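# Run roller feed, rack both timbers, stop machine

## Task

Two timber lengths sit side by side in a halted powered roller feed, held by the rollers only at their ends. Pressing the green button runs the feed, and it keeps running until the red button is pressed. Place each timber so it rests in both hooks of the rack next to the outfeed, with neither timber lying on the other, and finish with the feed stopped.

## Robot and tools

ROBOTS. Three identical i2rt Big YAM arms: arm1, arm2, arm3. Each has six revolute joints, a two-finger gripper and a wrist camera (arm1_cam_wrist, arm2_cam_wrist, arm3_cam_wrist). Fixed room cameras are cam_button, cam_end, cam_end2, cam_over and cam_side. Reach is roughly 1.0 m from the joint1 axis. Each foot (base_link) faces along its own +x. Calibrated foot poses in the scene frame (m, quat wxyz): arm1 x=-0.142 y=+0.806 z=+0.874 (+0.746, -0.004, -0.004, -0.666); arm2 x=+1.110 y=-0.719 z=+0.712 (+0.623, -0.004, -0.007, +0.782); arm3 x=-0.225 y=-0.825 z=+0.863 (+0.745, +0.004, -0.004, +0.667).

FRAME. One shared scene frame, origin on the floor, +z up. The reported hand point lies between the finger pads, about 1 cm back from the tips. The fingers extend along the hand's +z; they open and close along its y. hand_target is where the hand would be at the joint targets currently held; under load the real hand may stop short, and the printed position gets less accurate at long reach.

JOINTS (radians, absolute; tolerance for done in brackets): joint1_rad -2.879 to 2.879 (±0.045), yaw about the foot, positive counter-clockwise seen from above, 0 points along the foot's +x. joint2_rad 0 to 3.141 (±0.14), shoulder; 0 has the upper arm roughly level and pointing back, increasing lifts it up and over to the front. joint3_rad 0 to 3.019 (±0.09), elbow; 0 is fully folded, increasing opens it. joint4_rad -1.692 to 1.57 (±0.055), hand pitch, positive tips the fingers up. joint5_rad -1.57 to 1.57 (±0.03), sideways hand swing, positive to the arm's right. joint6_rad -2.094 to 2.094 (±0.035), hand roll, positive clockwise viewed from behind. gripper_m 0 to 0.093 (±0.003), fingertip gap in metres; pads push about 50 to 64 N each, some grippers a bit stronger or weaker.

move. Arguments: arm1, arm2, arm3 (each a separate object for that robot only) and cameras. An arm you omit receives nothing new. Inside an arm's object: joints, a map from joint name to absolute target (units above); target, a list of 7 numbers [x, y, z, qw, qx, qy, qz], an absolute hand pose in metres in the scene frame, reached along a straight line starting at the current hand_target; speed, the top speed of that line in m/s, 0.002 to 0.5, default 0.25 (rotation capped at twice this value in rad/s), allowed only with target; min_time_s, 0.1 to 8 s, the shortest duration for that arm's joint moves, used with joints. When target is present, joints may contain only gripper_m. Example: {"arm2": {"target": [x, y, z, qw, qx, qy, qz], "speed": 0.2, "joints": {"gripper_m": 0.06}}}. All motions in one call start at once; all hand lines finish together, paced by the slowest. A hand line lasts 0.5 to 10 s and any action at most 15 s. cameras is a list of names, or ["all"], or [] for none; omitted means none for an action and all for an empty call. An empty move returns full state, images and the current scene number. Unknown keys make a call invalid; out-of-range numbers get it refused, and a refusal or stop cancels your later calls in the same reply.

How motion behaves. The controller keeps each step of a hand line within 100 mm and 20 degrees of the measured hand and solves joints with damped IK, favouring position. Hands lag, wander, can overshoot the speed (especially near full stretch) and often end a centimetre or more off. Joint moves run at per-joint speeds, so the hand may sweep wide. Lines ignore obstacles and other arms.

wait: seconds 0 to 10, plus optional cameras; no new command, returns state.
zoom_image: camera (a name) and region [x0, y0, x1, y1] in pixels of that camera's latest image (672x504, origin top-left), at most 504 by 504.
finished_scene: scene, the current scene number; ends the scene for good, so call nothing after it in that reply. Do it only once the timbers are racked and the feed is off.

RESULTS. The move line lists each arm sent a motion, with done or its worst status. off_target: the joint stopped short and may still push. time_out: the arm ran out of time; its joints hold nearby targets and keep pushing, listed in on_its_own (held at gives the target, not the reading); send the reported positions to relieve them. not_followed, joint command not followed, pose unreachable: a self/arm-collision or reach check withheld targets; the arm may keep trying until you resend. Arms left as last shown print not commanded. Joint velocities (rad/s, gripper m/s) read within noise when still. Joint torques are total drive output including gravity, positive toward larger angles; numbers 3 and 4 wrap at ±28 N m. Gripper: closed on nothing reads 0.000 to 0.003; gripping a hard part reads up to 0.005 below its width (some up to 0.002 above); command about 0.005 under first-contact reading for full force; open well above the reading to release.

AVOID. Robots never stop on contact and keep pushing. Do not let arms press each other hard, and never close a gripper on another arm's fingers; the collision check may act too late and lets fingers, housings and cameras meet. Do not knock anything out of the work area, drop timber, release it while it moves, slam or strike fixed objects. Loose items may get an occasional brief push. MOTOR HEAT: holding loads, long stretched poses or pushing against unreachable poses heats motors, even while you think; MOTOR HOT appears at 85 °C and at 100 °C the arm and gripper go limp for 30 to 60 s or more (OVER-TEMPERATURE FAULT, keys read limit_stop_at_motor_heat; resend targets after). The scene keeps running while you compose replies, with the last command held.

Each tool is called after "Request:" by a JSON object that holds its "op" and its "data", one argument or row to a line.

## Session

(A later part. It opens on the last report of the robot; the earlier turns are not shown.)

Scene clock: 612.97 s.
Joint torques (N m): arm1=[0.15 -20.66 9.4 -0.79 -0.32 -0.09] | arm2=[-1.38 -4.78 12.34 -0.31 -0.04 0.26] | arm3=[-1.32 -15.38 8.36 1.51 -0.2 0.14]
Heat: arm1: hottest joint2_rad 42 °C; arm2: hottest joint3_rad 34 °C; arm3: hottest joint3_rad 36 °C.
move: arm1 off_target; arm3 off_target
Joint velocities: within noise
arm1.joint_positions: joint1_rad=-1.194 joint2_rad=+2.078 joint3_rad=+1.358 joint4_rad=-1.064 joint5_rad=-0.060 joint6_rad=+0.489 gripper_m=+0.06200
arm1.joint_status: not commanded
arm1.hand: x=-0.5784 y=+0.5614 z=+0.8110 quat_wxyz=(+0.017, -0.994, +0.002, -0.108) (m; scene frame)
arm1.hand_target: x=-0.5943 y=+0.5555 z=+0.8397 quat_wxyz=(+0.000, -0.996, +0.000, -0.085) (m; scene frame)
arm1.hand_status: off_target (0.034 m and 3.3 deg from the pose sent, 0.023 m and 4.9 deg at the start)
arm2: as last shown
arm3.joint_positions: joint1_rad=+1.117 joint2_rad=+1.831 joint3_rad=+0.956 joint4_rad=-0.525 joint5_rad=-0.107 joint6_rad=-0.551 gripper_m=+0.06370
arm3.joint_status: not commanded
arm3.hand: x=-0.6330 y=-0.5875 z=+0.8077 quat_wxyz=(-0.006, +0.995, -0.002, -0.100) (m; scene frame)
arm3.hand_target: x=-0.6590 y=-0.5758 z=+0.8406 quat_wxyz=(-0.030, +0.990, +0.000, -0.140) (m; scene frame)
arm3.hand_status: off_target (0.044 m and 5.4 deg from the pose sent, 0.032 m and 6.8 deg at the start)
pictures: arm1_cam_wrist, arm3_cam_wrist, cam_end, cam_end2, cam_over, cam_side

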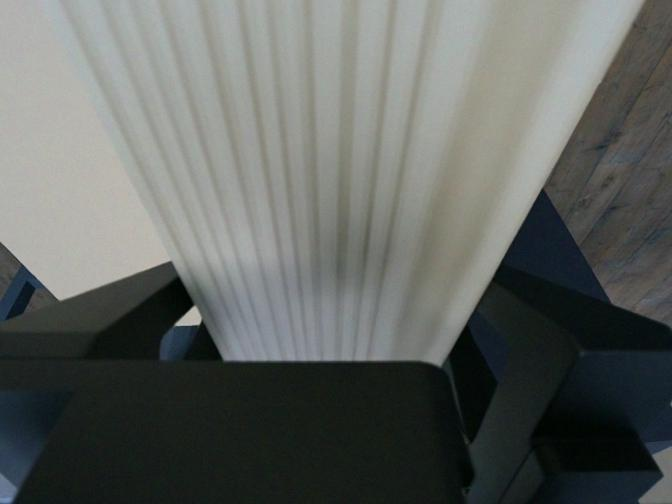

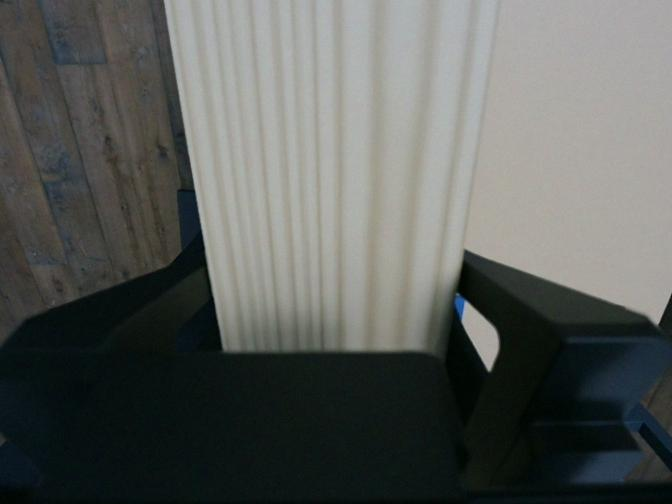

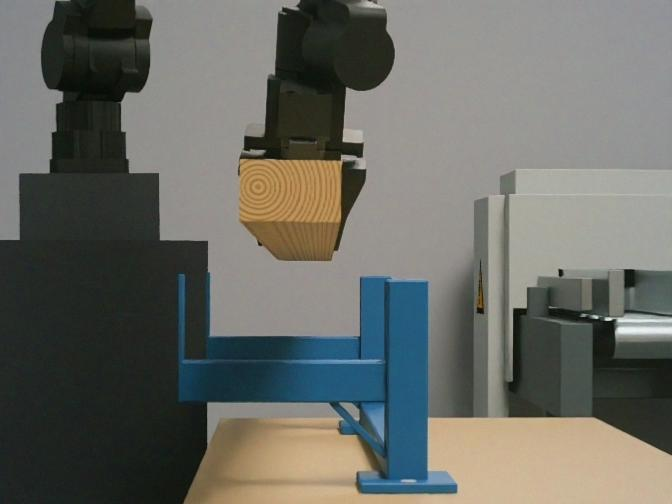

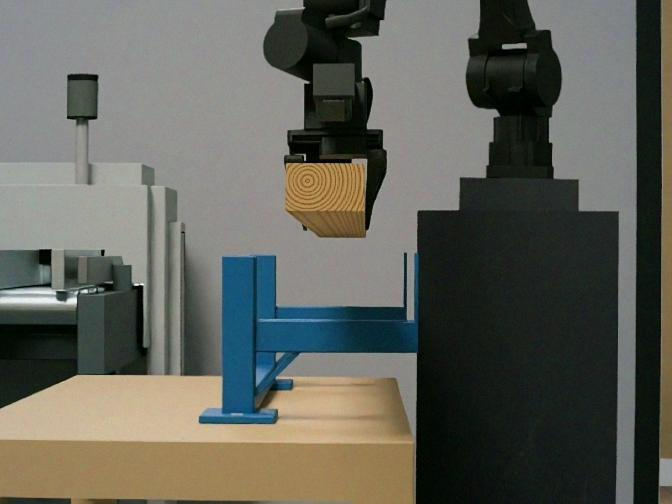

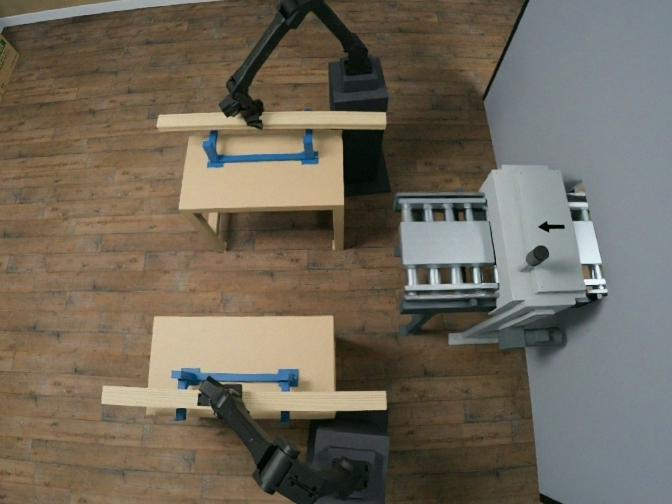

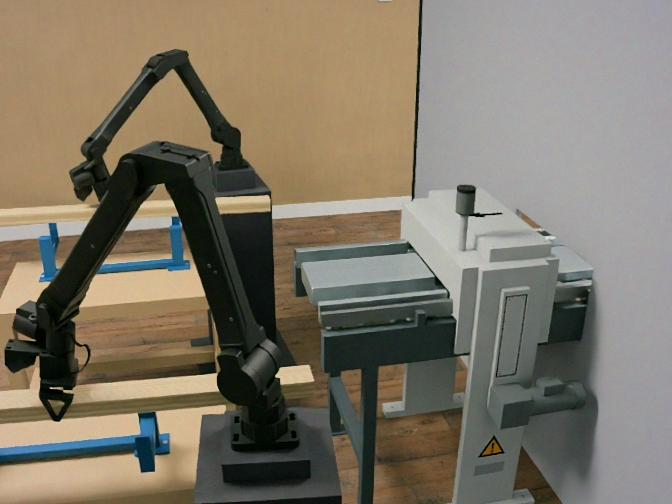

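Request:
{"op": "move", "data": {
  "arm1": {"target":[-0.595,0.565,0.765,0,0.997,0,0.08],"speed":0.08},
  "arm3": {"target":[-0.66,-0.576,0.765,-0.03,0.99,0,-0.13],"speed":0.08}
}}

Request:
{"op": "move", "data": {
  "arm1": {"target":[-0.595,0.565,0.74,0,0.997,0,0.08],"speed":0.05},
  "arm3": {"target":[-0.66,-0.576,0.74,-0.03,0.99,0,-0.13],"speed":0.05},
  "cameras": ["cam_end","cam_end2","cam_over","cam_side"]
}}

Scene clock: 628.60 s.
Joint torques (N m): arm1=[-0.32 -20.42 7.64 -0.59 -0.27 -0.11] | arm2=[-1.44 -4.78 12.36 -0.32 -0.04 0.25] | arm3=[-1.2 -15.56 6.65 1.51 -0.15 0.14]
Heat: arm1: hottest joint2_rad 38 °C; arm2: hottest joint3_rad 36 °C; arm3: hottest joint3_rad 36 °C.
move: arm1 off_target; arm3 off_target
Joint velocities: within noise
arm1.joint_positions: joint1_rad=-1.208 joint2_rad=+2.186 joint3_rad=+1.322 joint4_rad=-0.898 joint5_rad=-0.055 joint6_rad=+0.474 gripper_m=+0.06200
arm1.joint_status: not commanded
arm1.hand: x=-0.5792 y=+0.5690 z=+0.7428 quat_wxyz=(+0.013, -0.995, +0.001, -0.098) (m; scene frame)
arm1.hand_target: x=-0.5946 y=+0.5653 z=+0.7647 quat_wxyz=(+0.000, -0.997, +0.000, -0.080) (m; scene frame)
arm1.hand_status: off_target (0.028 m and 2.6 deg from the pose sent, 0.049 m and 3.8 deg at the start)
arm2: as last shown
arm3.joint_positions: joint1_rad=+1.123 joint2_rad=+1.993 joint3_rad=+0.948 joint4_rad=-0.358 joint5_rad=-0.097 joint6_rad=-0.546 gripper_m=+0.06370
arm3.joint_status: not commanded
arm3.hand: x=-0.6337 y=-0.5872 z=+0.7393 quat_wxyz=(-0.009, +0.995, -0.002, -0.096) (m; scene frame)
arm3.hand_target: x=-0.6593 y=-0.5767 z=+0.7654 quat_wxyz=(-0.030, +0.991, +0.000, -0.130) (m; scene frame)
arm3.hand_status: off_target (0.038 m and 4.6 deg from the pose sent, 0.052 m and 4.5 deg at the start)
pictures: none

Scene clock: 629.70 s.
Joint torques (N m): arm1=[-0.09 -19.25 7.51 -0.01 -0.18 -0.07] | arm2=[-1.44 -4.78 12.36 -0.32 -0.04 0.25] | arm3=[-1.14 -15.5 6.28 1.7 -0.18 0.13]
Heat: arm1: hottest joint2_rad 38 °C; arm2: hottest joint3_rad 36 °C; arm3: hottest joint3_rad 36 °C.
move: arm1 off_target; arm3 off_target
Joint velocities: within noise
arm1.joint_positions: joint1_rad=-1.210 joint2_rad=+2.218 joint3_rad=+1.322 joint4_rad=-0.866 joint5_rad=-0.057 joint6_rad=+0.472 gripper_m=+0.06200
arm1.joint_status: not commanded
arm1.hand: x=-0.5787 y=+0.5697 z=+0.7261 quat_wxyz=(+0.012, -0.995, +0.001, -0.098) (m; scene frame)
arm1.hand_target: x=-0.5947 y=+0.5652 z=+0.7402 quat_wxyz=(+0.000, -0.997, +0.000, -0.080) (m; scene frame)
arm1.hand_status: off_target (0.022 m and 2.5 deg from the pose sent, 0.017 m and 2.6 deg at the start)
arm2: as last shown
arm3.joint_positions: joint1_rad=+1.123 joint2_rad=+2.048 joint3_rad=+0.948 joint4_rad=-0.304 joint5_rad=-0.095 joint6_rad=-0.544 gripper_m=+0.06370
arm3.joint_status: not commanded
arm3.hand: x=-0.6324 y=-0.5875 z=+0.7168 quat_wxyz=(-0.009, +0.995, -0.003, -0.096) (m; scene frame)
arm3.hand_target: x=-0.6592 y=-0.5765 z=+0.7406 quat_wxyz=(-0.030, +0.991, +0.000, -0.130) (m; scene frame)
arm3.hand_status: off_target (0.038 m and 4.6 deg from the pose sent, 0.029 m and 4.6 deg at the start)
pictures: cam_end, cam_end2, cam_over, cam_side

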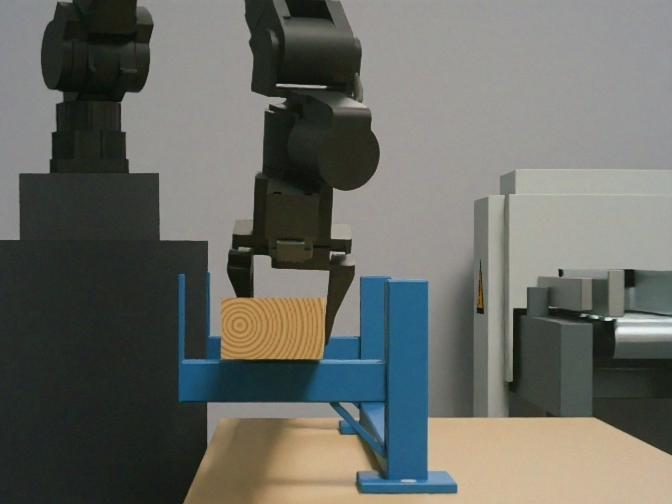

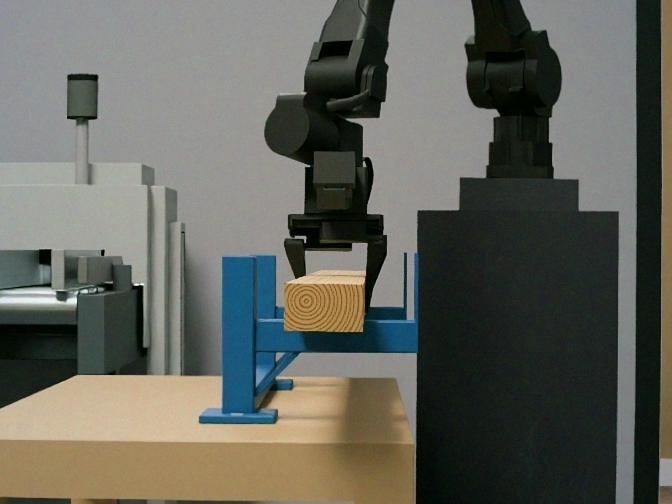

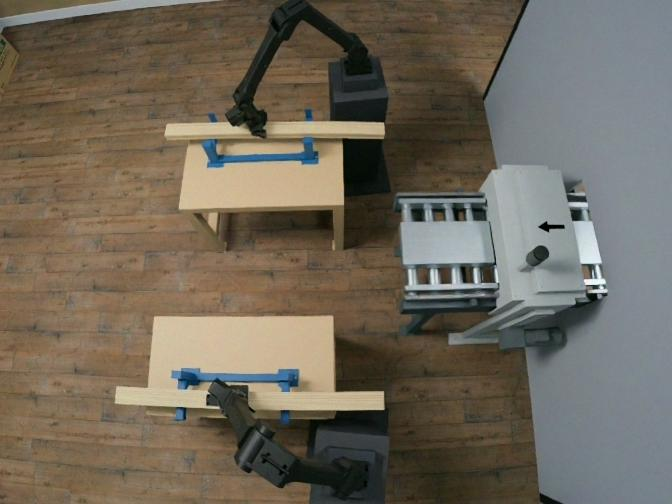

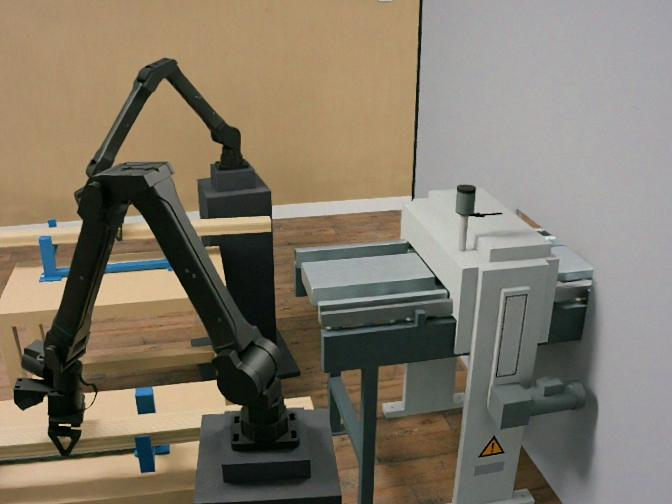

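Request:
{"op": "move", "data": {
  "arm1": {"target":[-0.595,0.565,0.72,0,0.997,0,0.08],"speed":0.04},
  "arm3": {"target":[-0.66,-0.576,0.722,-0.03,0.99,0,-0.13],"speed":0.04},
  "cameras": ["cam_end","cam_end2"]
}}

Scene clock: 646.20 s.
Joint torques (N m): arm1=[-0.21 -16.73 7.86 0.83 -0.17 -0.06] | arm2=[-1.44 -4.72 12.34 -0.31 -0.04 0.25] | arm3=[-1.08 -12.51 6.5 2.76 -0.17 0.13]
Heat: arm1: hottest joint2_rad 37 °C; arm2: hottest joint3_rad 37 °C; arm3: hottest joint3_rad 35 °C.
move: arm1 off_target; arm3 off_target
Joint velocities: within noise
arm1.joint_positions: joint1_rad=-1.210 joint2_rad=+2.228 joint3_rad=+1.322 joint4_rad=-0.848 joint5_rad=-0.057 joint6_rad=+0.470 gripper_m=+0.06200
arm1.joint_status: not commanded
arm1.hand: x=-0.5802 y=+0.5689 z=+0.7210 quat_wxyz=(+0.010, -0.995, +0.000, -0.095) (m; scene frame)
arm1.hand_target: x=-0.5947 y=+0.5652 z=+0.7204 quat_wxyz=(+0.000, -0.997, +0.000, -0.080) (m; scene frame)
arm1.hand_status: off_target (0.015 m and 2.0 deg from the pose sent, 0.018 m and 2.5 deg at the start)
arm2: as last shown
arm3.joint_positions: joint1_rad=+1.123 joint2_rad=+2.051 joint3_rad=+0.948 joint4_rad=-0.294 joint5_rad=-0.095 joint6_rad=-0.543 gripper_m=+0.06370
arm3.joint_status: not commanded
arm3.hand: x=-0.6336 y=-0.5867 z=+0.7159 quat_wxyz=(-0.011, +0.995, -0.003, -0.098) (m; scene frame)
arm3.hand_target: x=-0.6592 y=-0.5766 z=+0.7234 quat_wxyz=(-0.030, +0.991, +0.000, -0.130) (m; scene frame)
arm3.hand_status: off_target (0.029 m and 4.3 deg from the pose sent, 0.030 m and 4.6 deg at the start)
pictures: cam_end, cam_end2

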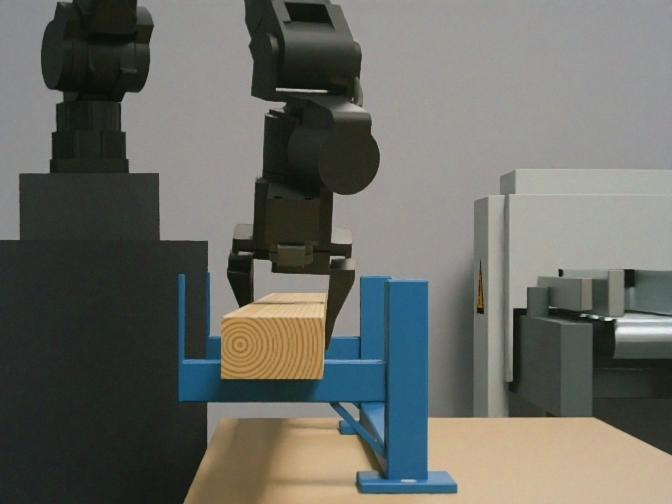

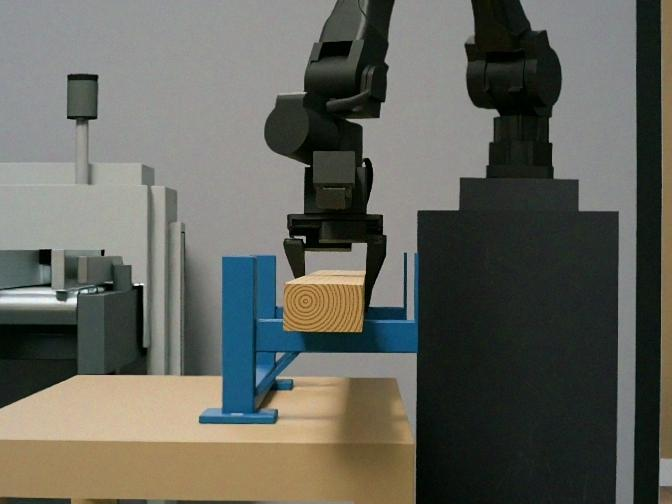

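Request:
{"op": "move", "data": {
  "arm1": {"joints":{"gripper_m":0.075}},
  "arm3": {"joints":{"gripper_m":0.075}}
}}

Request:
{"op": "move", "data": {
  "arm1": {"joints":{"gripper_m":0.092}},
  "arm3": {"joints":{"gripper_m":0.092}},
  "cameras": ["cam_end","cam_end2","arm1_cam_wrist","arm3_cam_wrist"]
}}

Scene clock: 654.33 s.
Joint torques (N m): arm1=[-0.15 -17.08 7.94 0.25 -0.17 -0.06] | arm2=[-1.44 -4.72 12.36 -0.31 -0.04 0.26] | arm3=[-1.32 -12.69 6.57 1.46 -0.16 0.13]
Heat: arm1: hottest joint2_rad 36 °C; arm2: hottest joint3_rad 37 °C; arm3: hottest joint3_rad 35 °C.
move: arm1 done; arm3 done
Joint velocities: within noise
arm1.joint_positions: joint1_rad=-1.210 joint2_rad=+2.228 joint3_rad=+1.322 joint4_rad=-0.835 joint5_rad=-0.057 joint6_rad=+0.470 gripper_m=+0.07494
arm1.joint_status: all done
arm1.hand: x=-0.5832 y=+0.5675 z=+0.7204 quat_wxyz=(+0.007, -0.996, +0.000, -0.089) (m; scene frame)
arm1.hand_target: x=-0.5948 y=+0.5652 z=+0.7204 quat_wxyz=(+0.000, -0.997, +0.000, -0.080) (m; scene frame)
arm1.hand_status: not commanded
arm2: as last shown
arm3.joint_positions: joint1_rad=+1.126 joint2_rad=+2.051 joint3_rad=+0.948 joint4_rad=-0.256 joint5_rad=-0.096 joint6_rad=-0.543 gripper_m=+0.07495
arm3.joint_status: all done
arm3.hand: x=-0.6422 y=-0.5829 z=+0.7177 quat_wxyz=(-0.021, +0.993, +0.000, -0.115) (m; scene frame)
arm3.hand_target: x=-0.6593 y=-0.5765 z=+0.7235 quat_wxyz=(-0.030, +0.991, +0.000, -0.130) (m; scene frame)
arm3.hand_status: not commanded
pictures: none

Scene clock: 654.87 s.
Joint torques (N m): arm1=[-0.15 -17.08 7.91 0.31 -0.17 -0.06] | arm2=[-1.38 -4.72 12.36 -0.32 -0.04 0.25] | arm3=[-1.32 -12.57 6.56 1.44 -0.16 0.13]
Heat: arm1: hottest joint2_rad 36 °C; arm2: hottest joint3_rad 37 °C; arm3: hottest joint3_rad 35 °C.
move: arm1 done; arm3 done
Joint velocities: within noise
arm1.joint_positions: joint1_rad=-1.210 joint2_rad=+2.228 joint3_rad=+1.322 joint4_rad=-0.835 joint5_rad=-0.057 joint6_rad=+0.470 gripper_m=+0.09182
arm1.joint_status: all done
arm1.hand: x=-0.5832 y=+0.5675 z=+0.7204 quat_wxyz=(+0.007, -0.996, +0.000, -0.089) (m; scene frame)
arm1.hand_target: x=-0.5948 y=+0.5652 z=+0.7204 quat_wxyz=(+0.000, -0.997, +0.000, -0.080) (m; scene frame)
arm1.hand_status: not commanded
arm2: as last shown
arm3.joint_positions: joint1_rad=+1.126 joint2_rad=+2.051 joint3_rad=+0.948 joint4_rad=-0.256 joint5_rad=-0.096 joint6_rad=-0.543 gripper_m=+0.09184
arm3.joint_status: all done
arm3.hand: x=-0.6422 y=-0.5829 z=+0.7177 quat_wxyz=(-0.021, +0.993, +0.000, -0.115) (m; scene frame)
arm3.hand_target: x=-0.6592 y=-0.5765 z=+0.7235 quat_wxyz=(-0.030, +0.991, +0.000, -0.130) (m; scene frame)
arm3.hand_status: not commanded
pictures: arm1_cam_wrist, arm3_cam_wrist, cam_end, cam_end2

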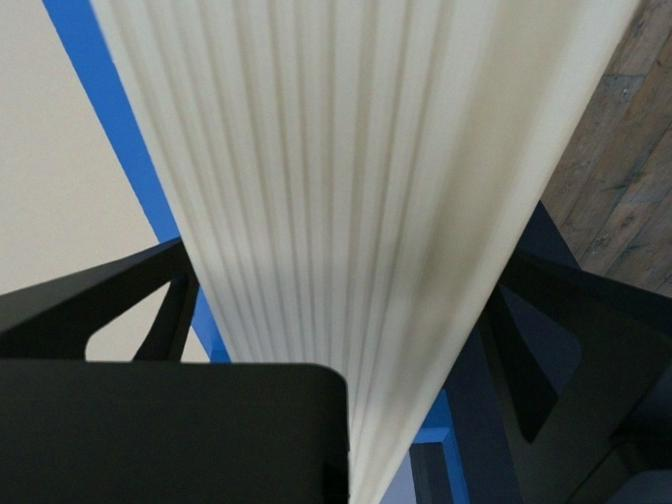

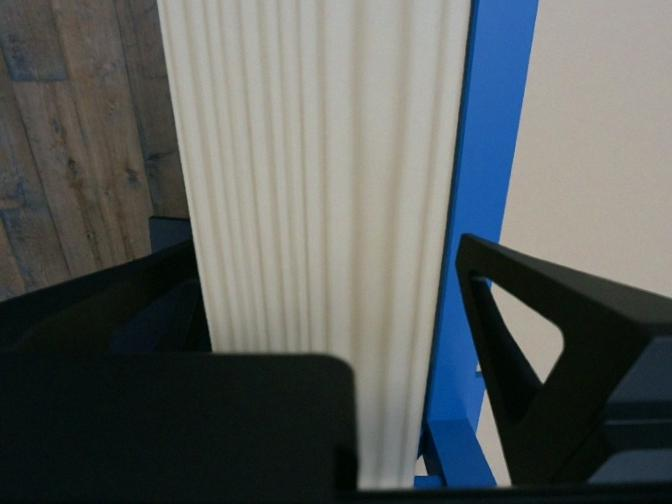

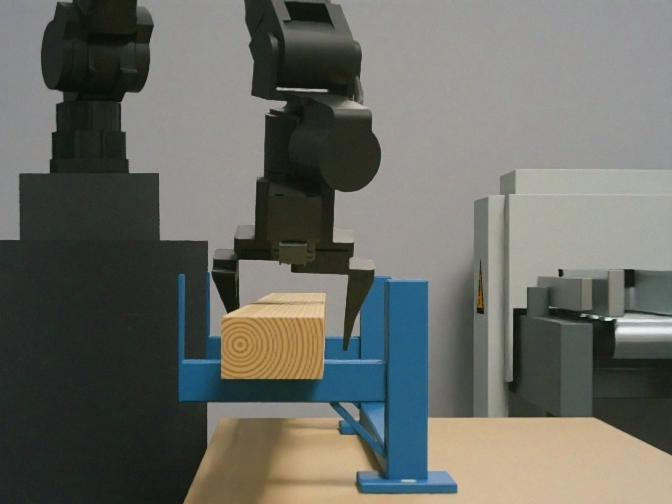

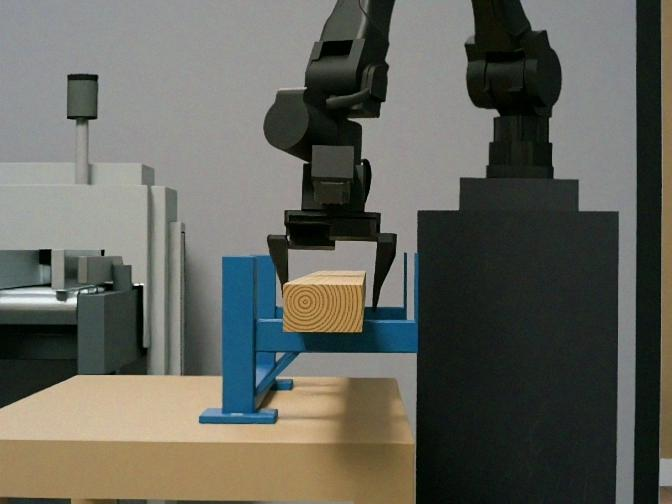

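Request:
{"op": "move", "data": {
  "arm1": {"target":[-0.595,0.567,0.86,0,0.997,0,0.08],"speed":0.12},
  "arm3": {"target":[-0.66,-0.577,0.86,-0.03,0.99,0,-0.13],"speed":0.12},
  "cameras": ["cam_end","cam_end2","cam_over","cam_button"]
}}

Scene clock: 662.67 s.
Joint torques (N m): arm1=[-0.21 -16.91 10.7 -0.49 -0.17 -0.06] | arm2=[-1.44 -4.78 12.36 -0.32 -0.04 0.25] | arm3=[-1.44 -11.63 9.59 0.72 -0.15 0.12]
Heat: arm1: hottest joint2_rad 35 °C; arm2: hottest joint3_rad 38 °C; arm3: hottest joint3_rad 35 °C.
move: arm1 off_target; arm3 off_target
Joint velocities: within noise
arm1.joint_positions: joint1_rad=-1.210 joint2_rad=+1.989 joint3_rad=+1.337 joint4_rad=-1.093 joint5_rad=-0.057 joint6_rad=+0.470 gripper_m=+0.09191
arm1.joint_status: not commanded
arm1.hand: x=-0.5810 y=+0.5702 z=+0.8494 quat_wxyz=(+0.008, -0.996, +0.000, -0.091) (m; scene frame)
arm1.hand_target: x=-0.5946 y=+0.5673 z=+0.8602 quat_wxyz=(+0.000, -0.997, +0.000, -0.080) (m; scene frame)
arm1.hand_status: off_target (0.018 m and 1.5 deg from the pose sent, 0.140 m and 1.3 deg at the start)
arm2: as last shown
arm3.joint_positions: joint1_rad=+1.126 joint2_rad=+1.752 joint3_rad=+0.975 joint4_rad=-0.575 joint5_rad=-0.096 joint6_rad=-0.543 gripper_m=+0.09194
arm3.joint_status: not commanded
arm3.hand: x=-0.6436 y=-0.5837 z=+0.8473 quat_wxyz=(-0.023, +0.993, +0.000, -0.118) (m; scene frame)
arm3.hand_target: x=-0.6596 y=-0.5772 z=+0.8604 quat_wxyz=(-0.030, +0.991, +0.000, -0.130) (m; scene frame)
arm3.hand_status: off_target (0.022 m and 1.7 deg from the pose sent, 0.144 m and 2.1 deg at the start)
pictures: cam_button, cam_end, cam_end2, cam_over

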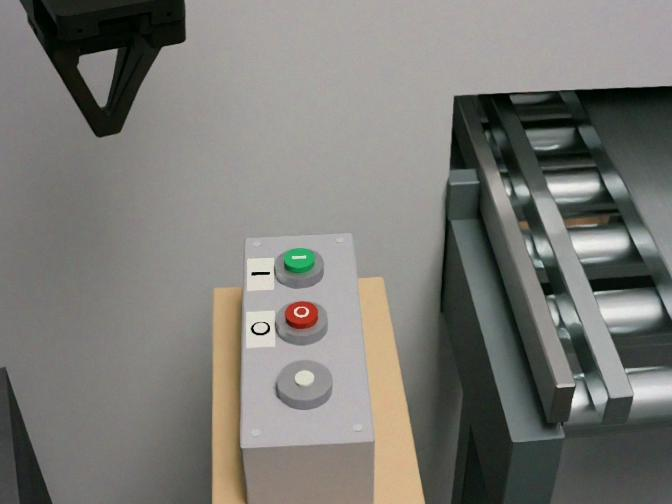

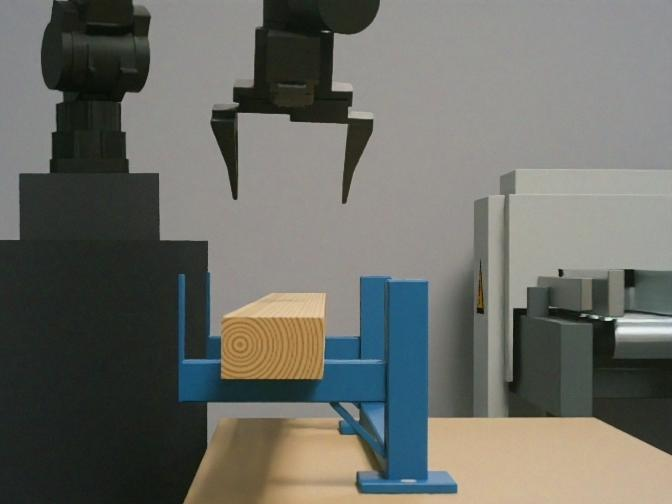

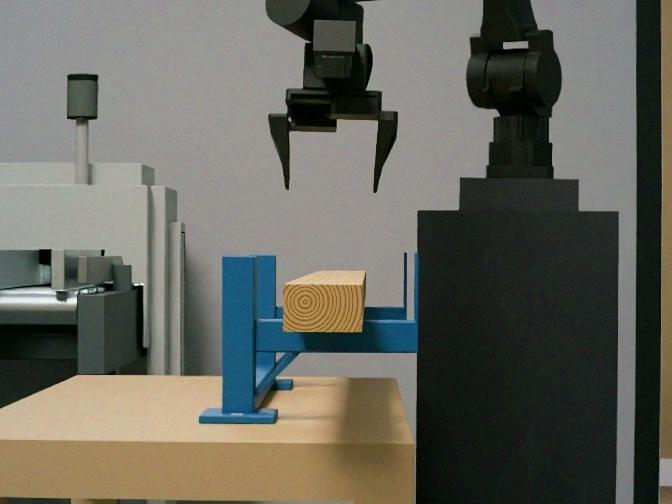

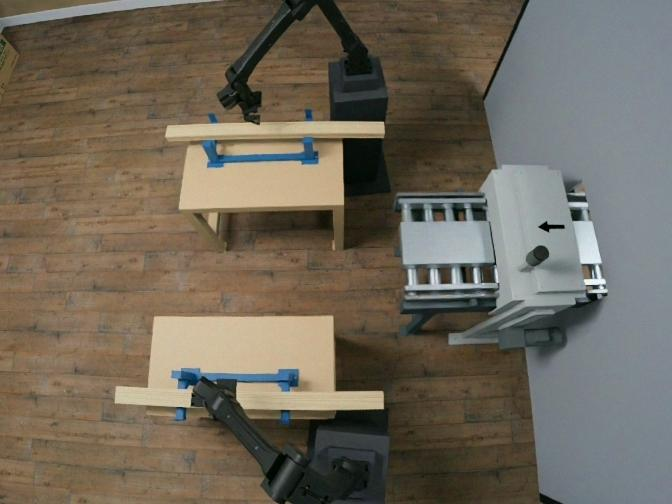

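Request:
{"op": "finished_scene", "data": {
  "scene": 1
}}

The scene is finished: the task was done.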